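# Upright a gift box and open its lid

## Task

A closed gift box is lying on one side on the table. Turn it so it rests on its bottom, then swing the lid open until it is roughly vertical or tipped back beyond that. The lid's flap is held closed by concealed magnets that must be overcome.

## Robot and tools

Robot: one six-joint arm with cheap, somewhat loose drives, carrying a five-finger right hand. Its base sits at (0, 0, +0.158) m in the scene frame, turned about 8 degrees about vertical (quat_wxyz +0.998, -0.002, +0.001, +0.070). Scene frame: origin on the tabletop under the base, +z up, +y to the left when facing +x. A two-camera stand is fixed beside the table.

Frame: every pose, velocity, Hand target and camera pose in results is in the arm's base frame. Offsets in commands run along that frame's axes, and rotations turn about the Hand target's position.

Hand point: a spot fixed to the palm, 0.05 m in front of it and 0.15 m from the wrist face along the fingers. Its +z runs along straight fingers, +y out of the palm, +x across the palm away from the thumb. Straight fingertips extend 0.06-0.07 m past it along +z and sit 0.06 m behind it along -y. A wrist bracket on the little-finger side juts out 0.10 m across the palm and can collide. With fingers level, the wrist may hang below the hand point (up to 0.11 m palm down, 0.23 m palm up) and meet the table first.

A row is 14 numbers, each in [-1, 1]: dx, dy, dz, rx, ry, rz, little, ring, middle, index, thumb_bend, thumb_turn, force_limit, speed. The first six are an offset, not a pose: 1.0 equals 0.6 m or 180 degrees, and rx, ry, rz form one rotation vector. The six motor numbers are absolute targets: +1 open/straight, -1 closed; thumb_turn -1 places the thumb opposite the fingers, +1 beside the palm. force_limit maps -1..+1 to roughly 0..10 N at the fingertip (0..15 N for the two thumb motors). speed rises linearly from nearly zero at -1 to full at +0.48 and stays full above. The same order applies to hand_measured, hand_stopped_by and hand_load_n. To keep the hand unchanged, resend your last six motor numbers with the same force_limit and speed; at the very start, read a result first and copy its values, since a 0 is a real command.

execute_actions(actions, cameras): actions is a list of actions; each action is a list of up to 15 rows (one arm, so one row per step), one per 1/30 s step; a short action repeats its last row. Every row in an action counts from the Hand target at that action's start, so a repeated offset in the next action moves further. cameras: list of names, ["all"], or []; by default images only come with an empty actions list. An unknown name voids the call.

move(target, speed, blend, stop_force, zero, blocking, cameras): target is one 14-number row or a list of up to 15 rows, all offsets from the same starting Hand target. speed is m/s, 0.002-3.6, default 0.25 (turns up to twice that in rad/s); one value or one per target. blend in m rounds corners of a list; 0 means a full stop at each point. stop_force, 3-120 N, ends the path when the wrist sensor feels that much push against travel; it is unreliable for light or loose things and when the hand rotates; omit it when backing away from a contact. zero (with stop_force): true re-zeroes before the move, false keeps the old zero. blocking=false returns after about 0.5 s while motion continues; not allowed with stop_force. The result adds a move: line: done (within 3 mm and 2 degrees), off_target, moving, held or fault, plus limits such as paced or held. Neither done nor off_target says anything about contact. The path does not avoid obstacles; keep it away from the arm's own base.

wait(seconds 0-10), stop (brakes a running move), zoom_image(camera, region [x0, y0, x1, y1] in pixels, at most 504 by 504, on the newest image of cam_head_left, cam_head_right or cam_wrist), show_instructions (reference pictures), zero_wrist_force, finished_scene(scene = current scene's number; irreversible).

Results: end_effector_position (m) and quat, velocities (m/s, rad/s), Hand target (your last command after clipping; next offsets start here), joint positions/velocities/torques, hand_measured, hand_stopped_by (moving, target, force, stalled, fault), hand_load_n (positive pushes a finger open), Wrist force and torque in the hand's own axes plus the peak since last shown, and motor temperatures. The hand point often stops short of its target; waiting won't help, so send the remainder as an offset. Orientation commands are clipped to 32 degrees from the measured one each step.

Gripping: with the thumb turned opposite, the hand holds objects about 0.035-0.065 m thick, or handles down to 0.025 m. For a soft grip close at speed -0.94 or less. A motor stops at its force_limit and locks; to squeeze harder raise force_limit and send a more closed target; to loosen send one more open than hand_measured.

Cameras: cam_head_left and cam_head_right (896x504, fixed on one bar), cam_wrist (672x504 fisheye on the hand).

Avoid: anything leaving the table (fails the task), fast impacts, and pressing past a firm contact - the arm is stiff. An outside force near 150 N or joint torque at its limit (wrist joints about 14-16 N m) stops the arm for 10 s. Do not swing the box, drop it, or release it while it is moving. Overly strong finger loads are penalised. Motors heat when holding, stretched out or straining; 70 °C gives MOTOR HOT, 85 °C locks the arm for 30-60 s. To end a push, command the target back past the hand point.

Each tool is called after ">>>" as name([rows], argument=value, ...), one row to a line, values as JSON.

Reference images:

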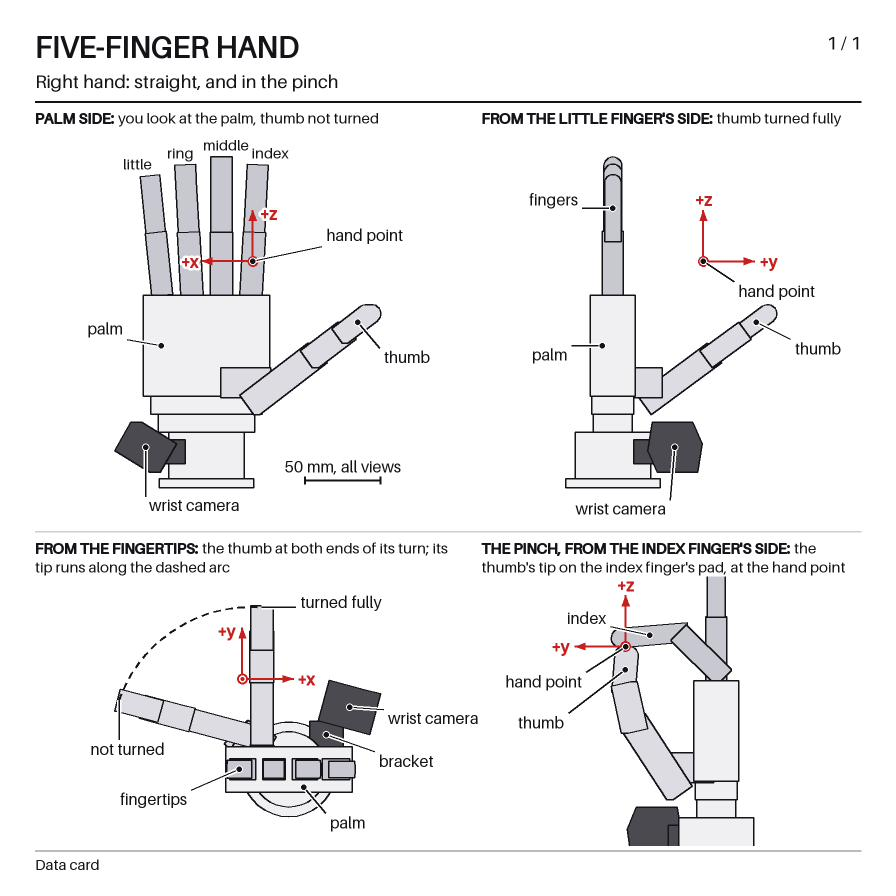

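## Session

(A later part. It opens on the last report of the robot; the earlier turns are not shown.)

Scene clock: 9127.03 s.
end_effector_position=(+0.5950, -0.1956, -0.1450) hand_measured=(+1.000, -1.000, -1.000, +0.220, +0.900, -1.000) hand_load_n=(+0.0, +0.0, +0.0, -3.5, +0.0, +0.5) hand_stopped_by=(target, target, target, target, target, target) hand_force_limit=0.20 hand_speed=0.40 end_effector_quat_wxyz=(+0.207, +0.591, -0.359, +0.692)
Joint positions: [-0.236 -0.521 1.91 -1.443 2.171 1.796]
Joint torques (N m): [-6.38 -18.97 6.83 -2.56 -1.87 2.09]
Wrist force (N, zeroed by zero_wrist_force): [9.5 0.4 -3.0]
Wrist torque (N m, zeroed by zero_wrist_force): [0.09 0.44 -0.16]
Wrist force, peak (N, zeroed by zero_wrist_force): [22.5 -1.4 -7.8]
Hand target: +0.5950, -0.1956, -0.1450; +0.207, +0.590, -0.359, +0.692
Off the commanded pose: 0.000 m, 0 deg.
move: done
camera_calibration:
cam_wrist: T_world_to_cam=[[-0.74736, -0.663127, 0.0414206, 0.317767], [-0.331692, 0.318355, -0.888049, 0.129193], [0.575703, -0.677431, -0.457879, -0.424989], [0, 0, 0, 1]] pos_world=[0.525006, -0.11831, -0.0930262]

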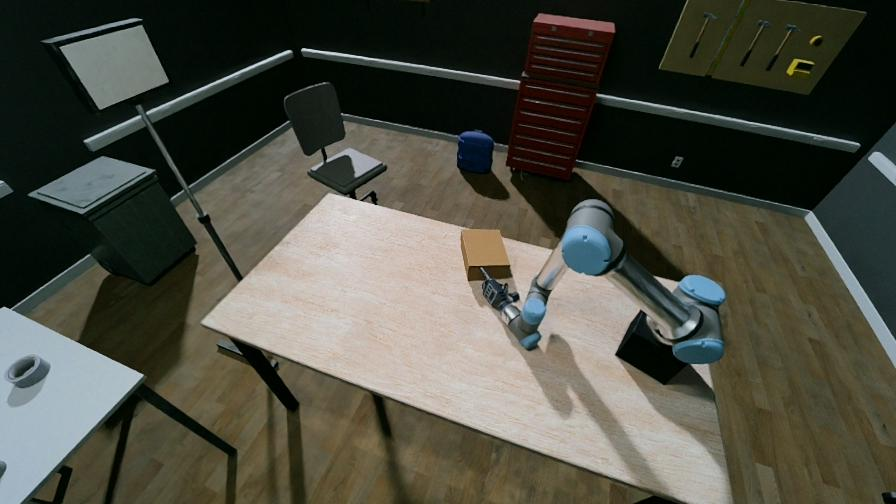

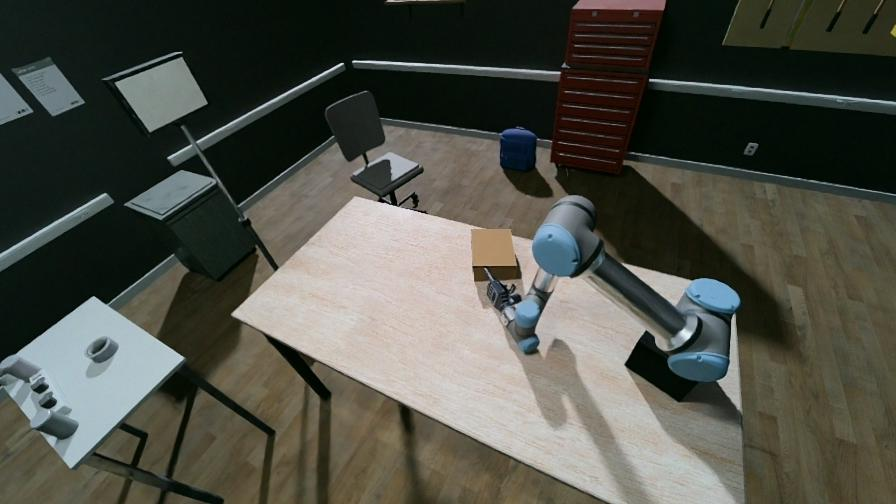

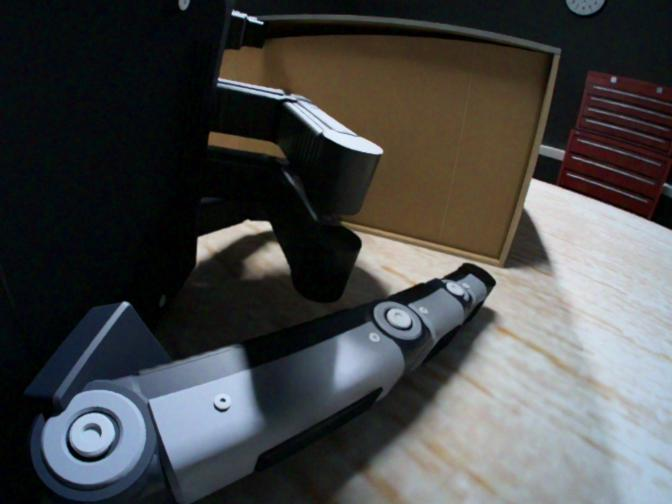

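>>> move([
  [0, 0, 0.0167, 0, 0, 0, 1, -1, -1, 0.22, 0.9, -1, 0.2, 0.4],
  [0, 0, 0.02, 0, 0, 0, 1, -1, -1, -1, 0.9, -1, 0.2, 0.2],
  [0, 0, 0.05, 0, 0, 0, 1, -1, -1, -1, 0.9, -1, 0.2, 0.2],
], speed=0.03, cameras=["cam_wrist", "cam_head_left"])

>>> zoom_image(camera="cam_wrist", region=[210, 0, 590, 290])

>>> zoom_image(camera="cam_head_left", region=[450, 210, 530, 290])

Scene clock: 9180.70 s.
end_effector_position=(+0.5950, -0.1956, -0.1151) hand_measured=(+1.000, -1.000, -1.000, -1.000, +0.900, -1.000) hand_load_n=(-1.0, +0.0, +0.0, +0.0, +0.0, +0.5) hand_stopped_by=(target, target, target, target, target, target) hand_force_limit=0.20 hand_speed=0.20 end_effector_quat_wxyz=(+0.207, +0.590, -0.359, +0.692)
Joint positions: [-0.237 -0.595 1.94 -1.4 2.171 1.796]
Joint torques (N m): [-2.36 -63.8 4.63 1.92 0.75 0.68]
Wrist force (N, zeroed by zero_wrist_force): [0.9 1.0 -0.4]
Wrist torque (N m, zeroed by zero_wrist_force): [0.05 -0.28 0.02]
Wrist force, peak (N, zeroed by zero_wrist_force): [10.0 0.5 -2.5]
Hand target: +0.5950, -0.1956, -0.1150; +0.207, +0.590, -0.359, +0.692
Off the commanded pose: 0.000 m, 0 deg.
move: done
camera_calibration:
cam_wrist: T_world_to_cam=[[-0.747357, -0.663146, 0.0411619, 0.316509], [-0.331475, 0.318443, -0.888098, 0.155638], [0.575831, -0.677371, -0.457807, -0.411355], [0, 0, 0, 1]] pos_world=[0.525006, -0.11831, -0.0631269]
Images, in order (width x height): cam_head_left 896x504, cam_wrist 672x504.

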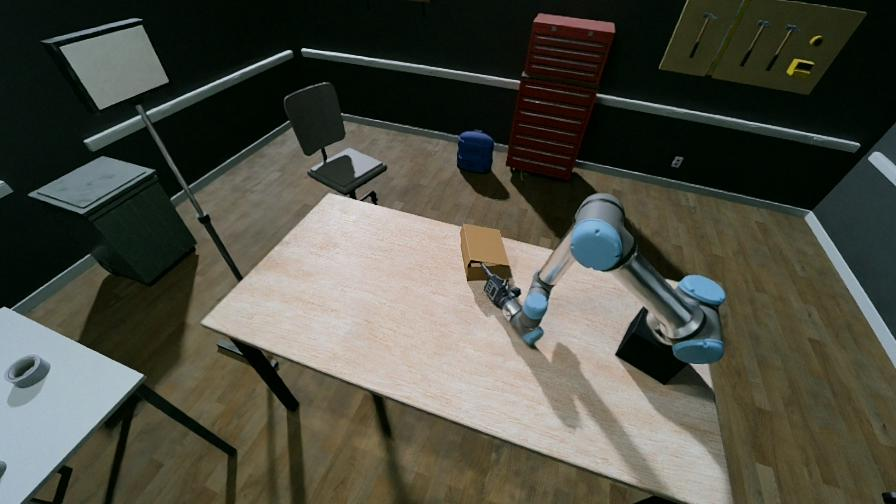

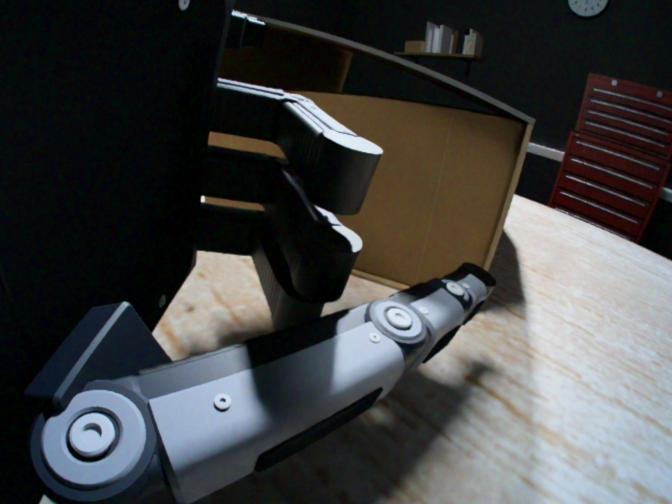

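Scaled by 1.326 from the camera's 672x504 image, which has a finer 960x720 frame.

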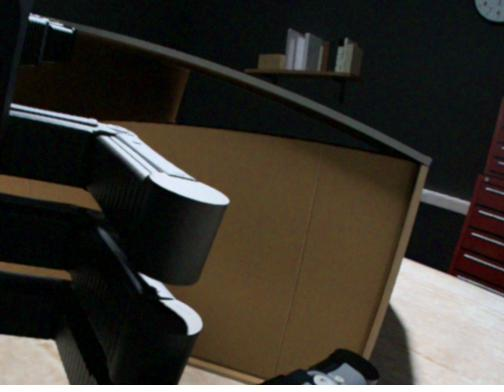

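Scaled by 6.300 from the camera's 896x504 image, which has a finer 1280x720 frame.

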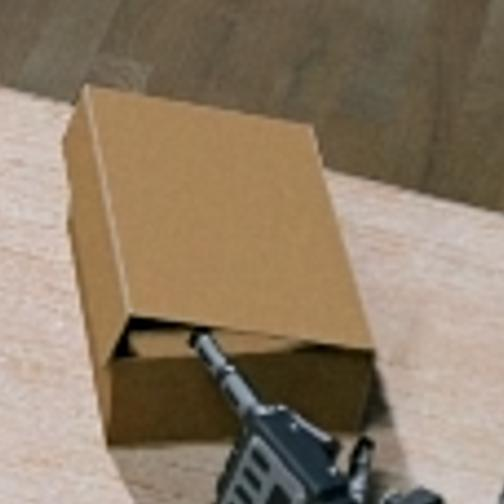

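>>> move([
  [0.0143, -0.0478, 0, 0, 0, 0, 1, -1, -1, -1, 0.9, -1, 0.2, 0.2],
  [-0.0195, -0.058, 0.0635, 0, 0, 0, 1, -1, -1, -1, 0.9, -1, 0.2, 0.2],
  [-0.0717, -0.0735, 0.1113, 0, 0, 0, 1, -1, -1, -1, 0.9, -1, 0.2, 0.2],
], speed=[0.04, 0.05, 0.05], blend=[0, 0.02, 0], cameras=["cam_wrist", "cam_head_left"])

>>> zoom_image(camera="cam_head_left", region=[440, 190, 540, 300])

Scene clock: 9190.57 s.
end_effector_position=(+0.5521, -0.2397, -0.0482) hand_measured=(+1.000, -1.000, -1.000, -1.000, +0.900, -1.000) hand_load_n=(+0.0, +0.0, -0.5, +0.5, +0.5, +0.5) hand_stopped_by=(target, target, target, target, target, target) hand_force_limit=0.20 hand_speed=0.20 end_effector_quat_wxyz=(+0.207, +0.590, -0.359, +0.692)
Joint positions: [-0.366 -0.793 2.115 -1.373 2.041 1.804]
Joint torques (N m): [-6.3 -53.37 5.54 -4.47 -1.18 1.39]
Wrist force (N, zeroed by zero_wrist_force): [1.1 0.2 -0.2]
Wrist torque (N m, zeroed by zero_wrist_force): [0.03 -0.25 -0.04]
Wrist force, peak (N, zeroed by zero_wrist_force): [1.0 1.3 -0.5]
Hand target: +0.5520, -0.2397, -0.0482; +0.207, +0.590, -0.359, +0.692
Off the commanded pose: 0.000 m, 0 deg.
move: done
camera_calibration:
cam_wrist: T_world_to_cam=[[-0.747357, -0.663146, 0.0411619, 0.252379], [-0.331475, 0.318443, -0.888098, 0.214753], [0.575831, -0.677371, -0.457807, -0.385884], [0, 0, 0, 1]] pos_world=[0.482006, -0.16241, 0.00367306]
Images, in order (width x height): cam_head_left 896x504, cam_wrist 672x504.

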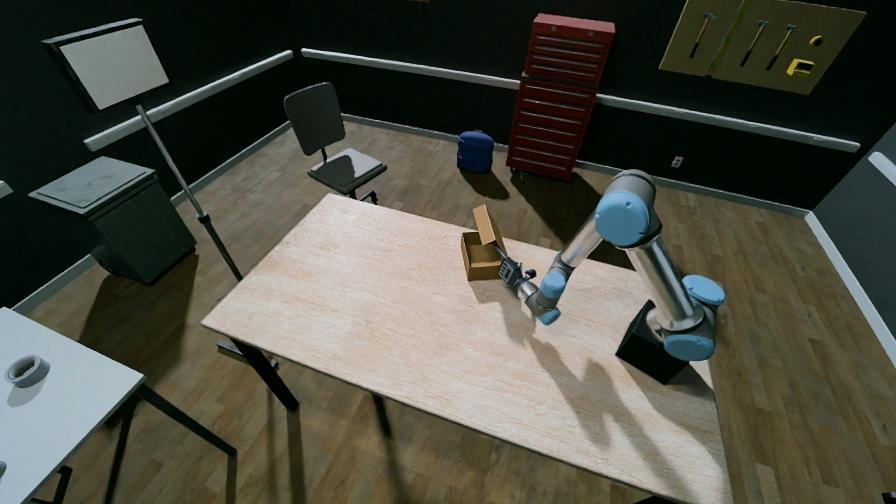

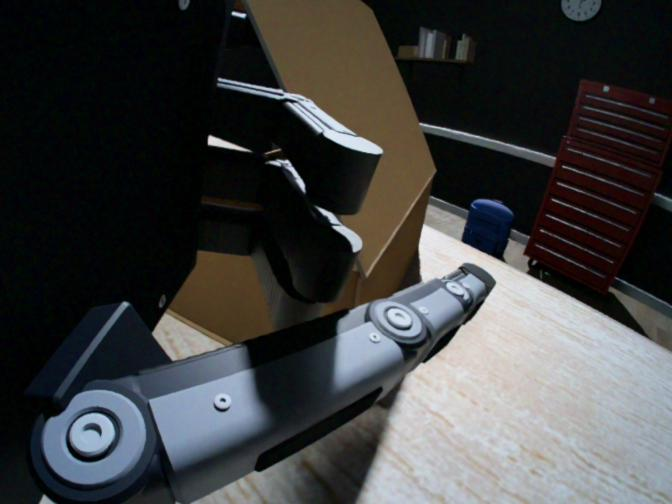

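Scaled by 4.582 from the camera's 896x504 image, which has a finer 1280x720 frame.

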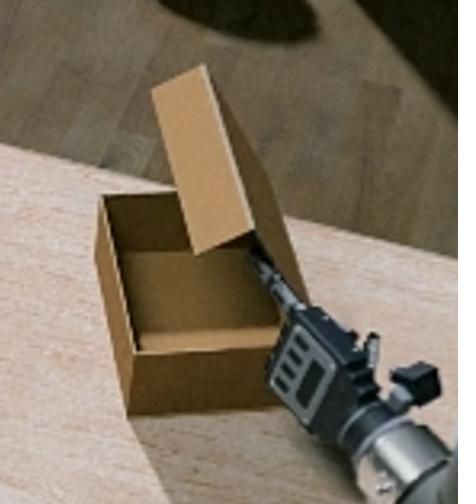

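>>> move([
  [-0.063, -0.0144, 0.025, 0, 0, 0, 1, -1, -1, -1, 0.9, -1, 0.2, 0.2],
  [-0.111, -0.0266, 0.0288, 0, 0, 0, 1, -1, -1, -1, 0.9, -1, 0.2, 0.2],
], speed=0.05, blend=[0.02, 0], cameras=["cam_wrist", "cam_head_left"])

>>> zoom_image(camera="cam_head_left", region=[440, 190, 540, 300])

Scene clock: 9212.60 s.
end_effector_position=(+0.4855, -0.2557, -0.0309) hand_measured=(+1.000, -1.000, -1.000, -1.000, +0.900, -1.000) hand_load_n=(+0.0, +0.0, +0.0, +0.0, +0.0, +0.0) hand_stopped_by=(target, target, target, target, target, target) hand_force_limit=0.20 hand_speed=0.20 end_effector_quat_wxyz=(+0.207, +0.590, -0.359, +0.692)
Joint positions: [-0.481 -0.883 2.312 -1.477 1.926 1.81]
Joint torques (N m): [-6.69 -49.17 10.44 -4.57 -0.68 1.29]
Wrist force (N, zeroed by zero_wrist_force): [1.3 0.4 -0.3]
Wrist torque (N m, zeroed by zero_wrist_force): [0.08 -0.20 -0.02]
Wrist force, peak (N, zeroed by zero_wrist_force): [1.5 0.9 -0.5]
Hand target: +0.4854, -0.2557, -0.0309; +0.207, +0.590, -0.359, +0.692
Off the commanded pose: 0.000 m, 0 deg.
move: done; blend cut to 0.0149 m at target 1
camera_calibration:
cam_wrist: T_world_to_cam=[[-0.747357, -0.663146, 0.0411619, 0.191348], [-0.331475, 0.318443, -0.888098, 0.213104], [0.575831, -0.677371, -0.457807, -0.350384], [0, 0, 0, 1]] pos_world=[0.415406, -0.17831, 0.0209731]
Images, in order (width x height): cam_head_left 896x504, cam_wrist 672x504.

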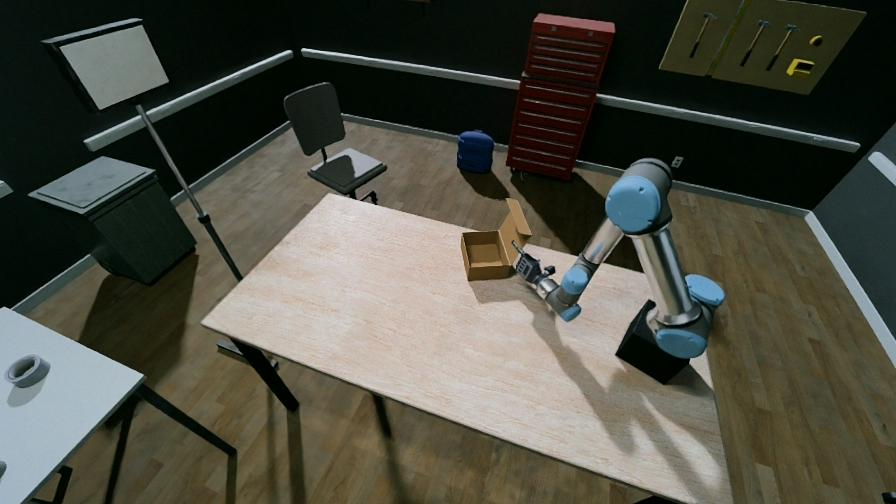

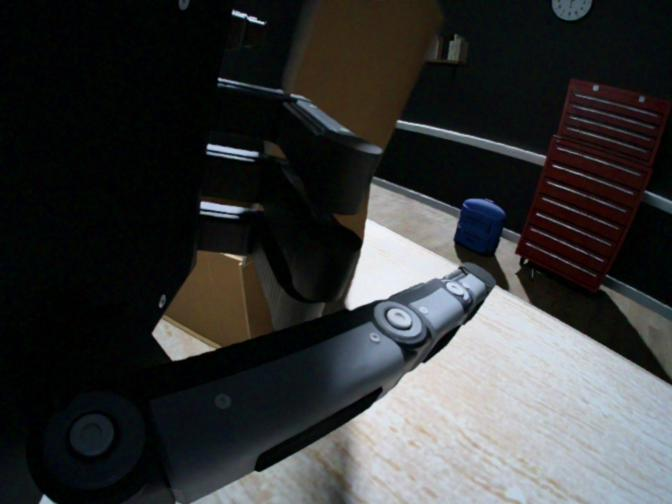

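Scaled by 4.582 from the camera's 896x504 image, which has a finer 1280x720 frame.

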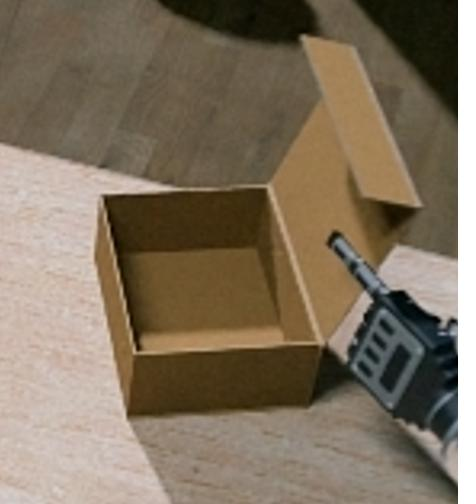

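>>> move([
  [-0.0466, -0.0117, -0.0056, 0, 0, 0, 1, -1, -1, -1, 0.9, -1, 0.2, 0.2],
  [-0.062, -0.0162, -0.0095, 0, 0, 0, 1, -1, -1, -1, 0.9, -1, 0.2, 0.2],
], speed=0.04, blend=[0.01, 0], cameras=["cam_wrist", "cam_head_left", "cam_head_right"])

>>> zoom_image(camera="cam_head_left", region=[440, 190, 540, 300])

>>> zoom_image(camera="cam_head_right", region=[450, 190, 560, 300])

Scene clock: 9221.87 s.
end_effector_position=(+0.4483, -0.2654, -0.0366) hand_measured=(+1.000, -1.000, -1.000, -1.000, +0.900, -1.000) hand_load_n=(+0.0, +0.0, +0.0, +0.0, +0.0, +0.5) hand_stopped_by=(target, target, target, target, target, target) hand_force_limit=0.20 hand_speed=0.20 end_effector_quat_wxyz=(+0.207, +0.590, -0.359, +0.692)
Joint positions: [-0.569 -0.875 2.41 -1.581 1.839 1.814]
Joint torques (N m): [-6.34 -16.03 7.62 -4.24 -0.89 1.44]
Wrist force (N, zeroed by zero_wrist_force): [1.1 0.5 -0.3]
Wrist torque (N m, zeroed by zero_wrist_force): [0.08 -0.17 -0.02]
Wrist force, peak (N, zeroed by zero_wrist_force): [1.6 0.6 -0.7]
Hand target: +0.4482, -0.2654, -0.0366; +0.207, +0.590, -0.359, +0.692
Off the commanded pose: 0.000 m, 0 deg.
move: done; blend cut to 0.005 m at target 1
camera_calibration:
cam_wrist: T_world_to_cam=[[-0.747357, -0.663146, 0.0411619, 0.157278], [-0.331475, 0.318443, -0.888098, 0.198921], [0.575831, -0.677371, -0.457807, -0.338165], [0, 0, 0, 1]] pos_world=[0.378206, -0.18811, 0.0153731]

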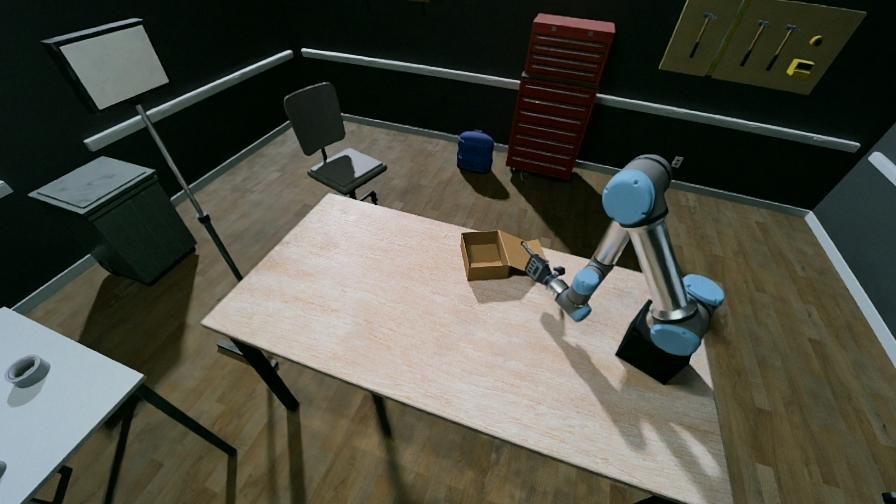

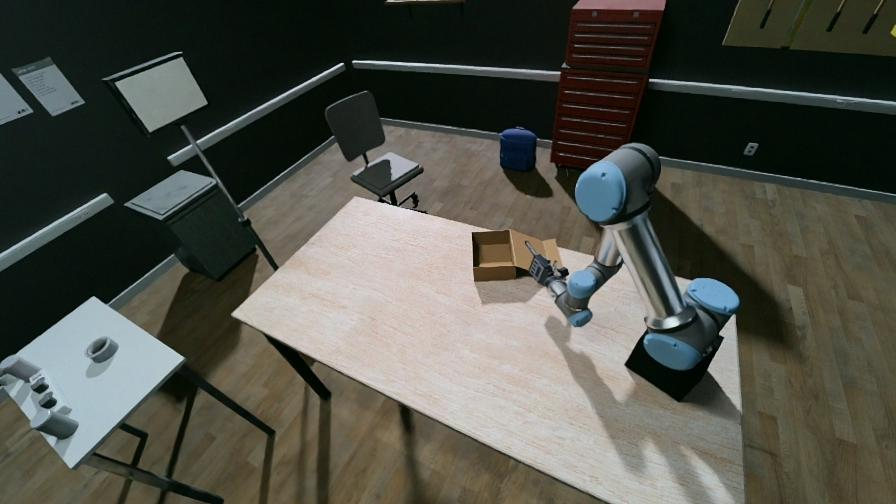

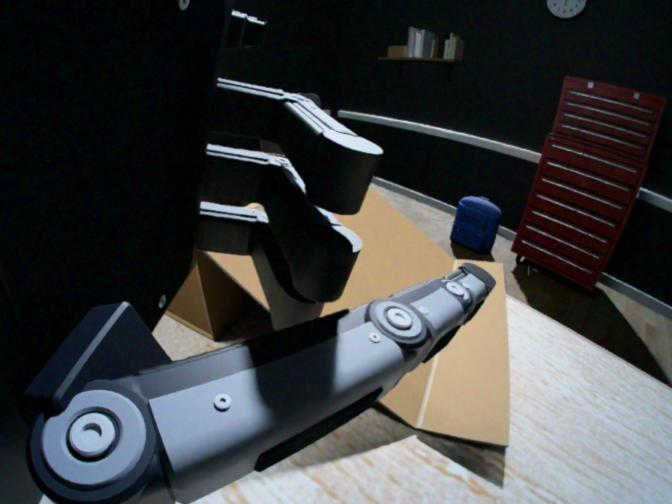

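Scaled by 4.582 from the camera's 896x504 image, which has a finer 1280x720 frame.

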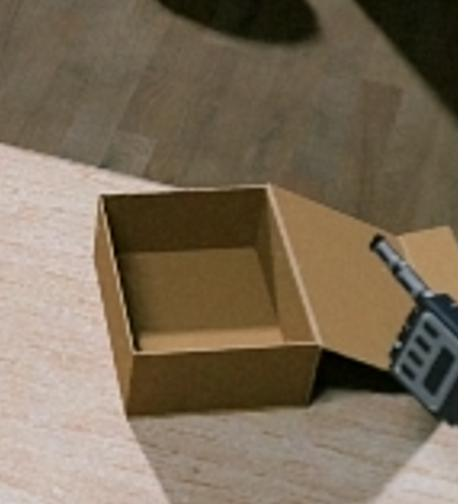

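Scaled by 4.582 from the camera's 896x504 image, which has a finer 1280x720 frame.

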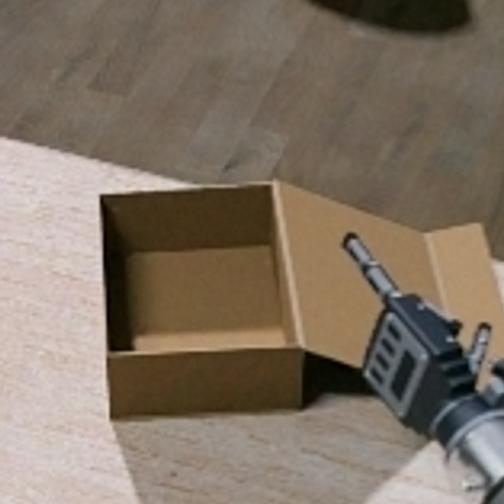

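>>> move([
  [0, 0, 0.05, 0, 0, 0, 1, -1, -1, -1, 0.9, -1, 0.2, 0.2],
  [-0.02, 0.06, 0.25, 0, 0, 0, 1, -1, -1, -1, 0.9, -1, 0.2, 0.2],
], speed=[0.05, 0.12], blend=[0.01, 0], cameras=["cam_wrist", "cam_head_left", "cam_head_right"])

>>> zoom_image(camera="cam_head_left", region=[440, 200, 570, 300])

>>> zoom_image(camera="cam_head_right", region=[450, 200, 580, 300])

Scene clock: 9240.07 s.
end_effector_position=(+0.4362, -0.2294, +0.1134) hand_measured=(+1.000, -1.000, -1.000, -1.000, +0.900, -1.000) hand_load_n=(+0.0, +0.0, +0.0, +0.0, +0.0, +0.0) hand_stopped_by=(target, target, target, target, target, target) hand_force_limit=0.20 hand_speed=0.20 end_effector_quat_wxyz=(+0.207, +0.590, -0.359, +0.692)
Joint positions: [-0.48 -1.413 2.44 -1.074 1.928 1.81]
Joint torques (N m): [7.52 -31.05 -25.53 2.22 1.58 0.87]
Wrist force (N, zeroed by zero_wrist_force): [1.2 0.3 -0.4]
Wrist torque (N m, zeroed by zero_wrist_force): [0.06 -0.20 -0.02]
Wrist force, peak (N, zeroed by zero_wrist_force): [1.5 2.1 0.3]
Hand target: +0.4362, -0.2294, +0.1134; +0.207, +0.590, -0.359, +0.692
Off the commanded pose: 0.000 m, 0 deg.
move: done
camera_calibration:
cam_wrist: T_world_to_cam=[[-0.747357, -0.663146, 0.0411619, 0.166013], [-0.331475, 0.318443, -0.888098, 0.316605], [0.575831, -0.677371, -0.457807, -0.238245], [0, 0, 0, 1]] pos_world=[0.366206, -0.15211, 0.165273]

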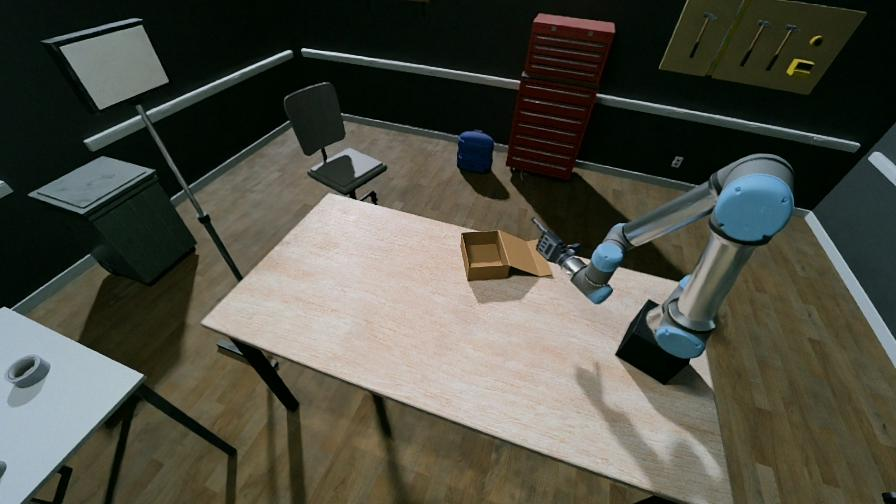

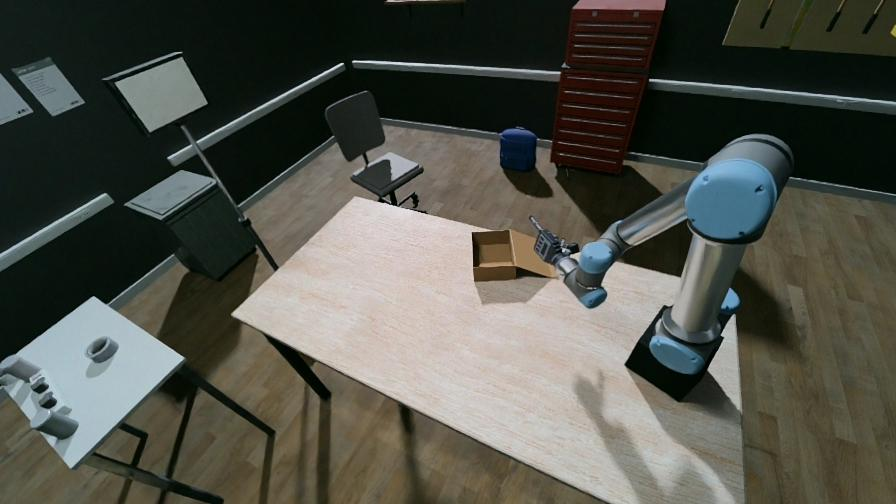

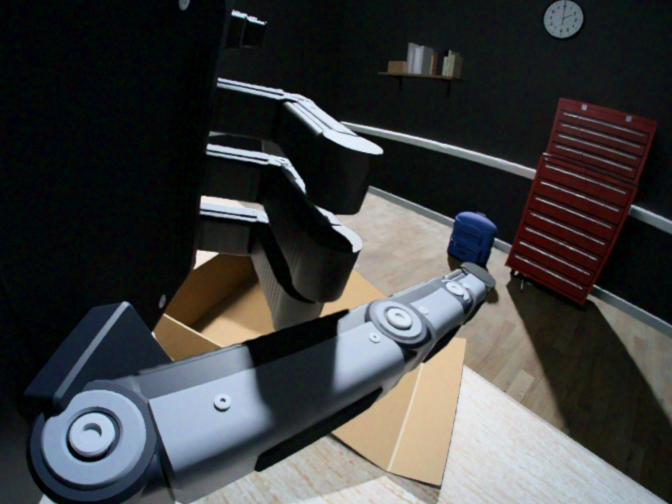

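Scaled by 3.877 from the camera's 896x504 image, which has a finer 1280x720 frame.

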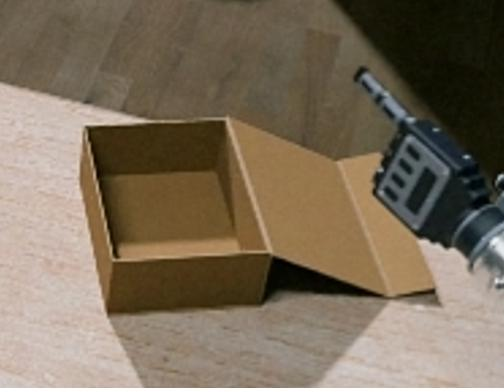

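Scaled by 3.877 from the camera's 896x504 image, which has a finer 1280x720 frame.

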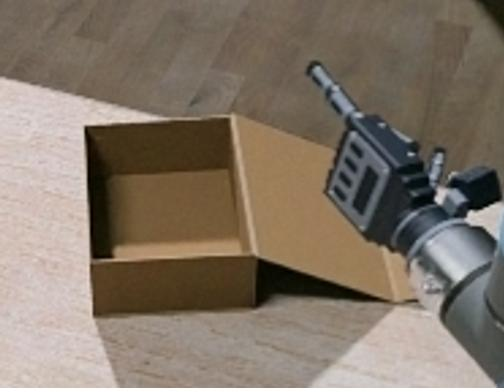

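>>> finished_scene(scene=2)

The scene is finished: the task was done.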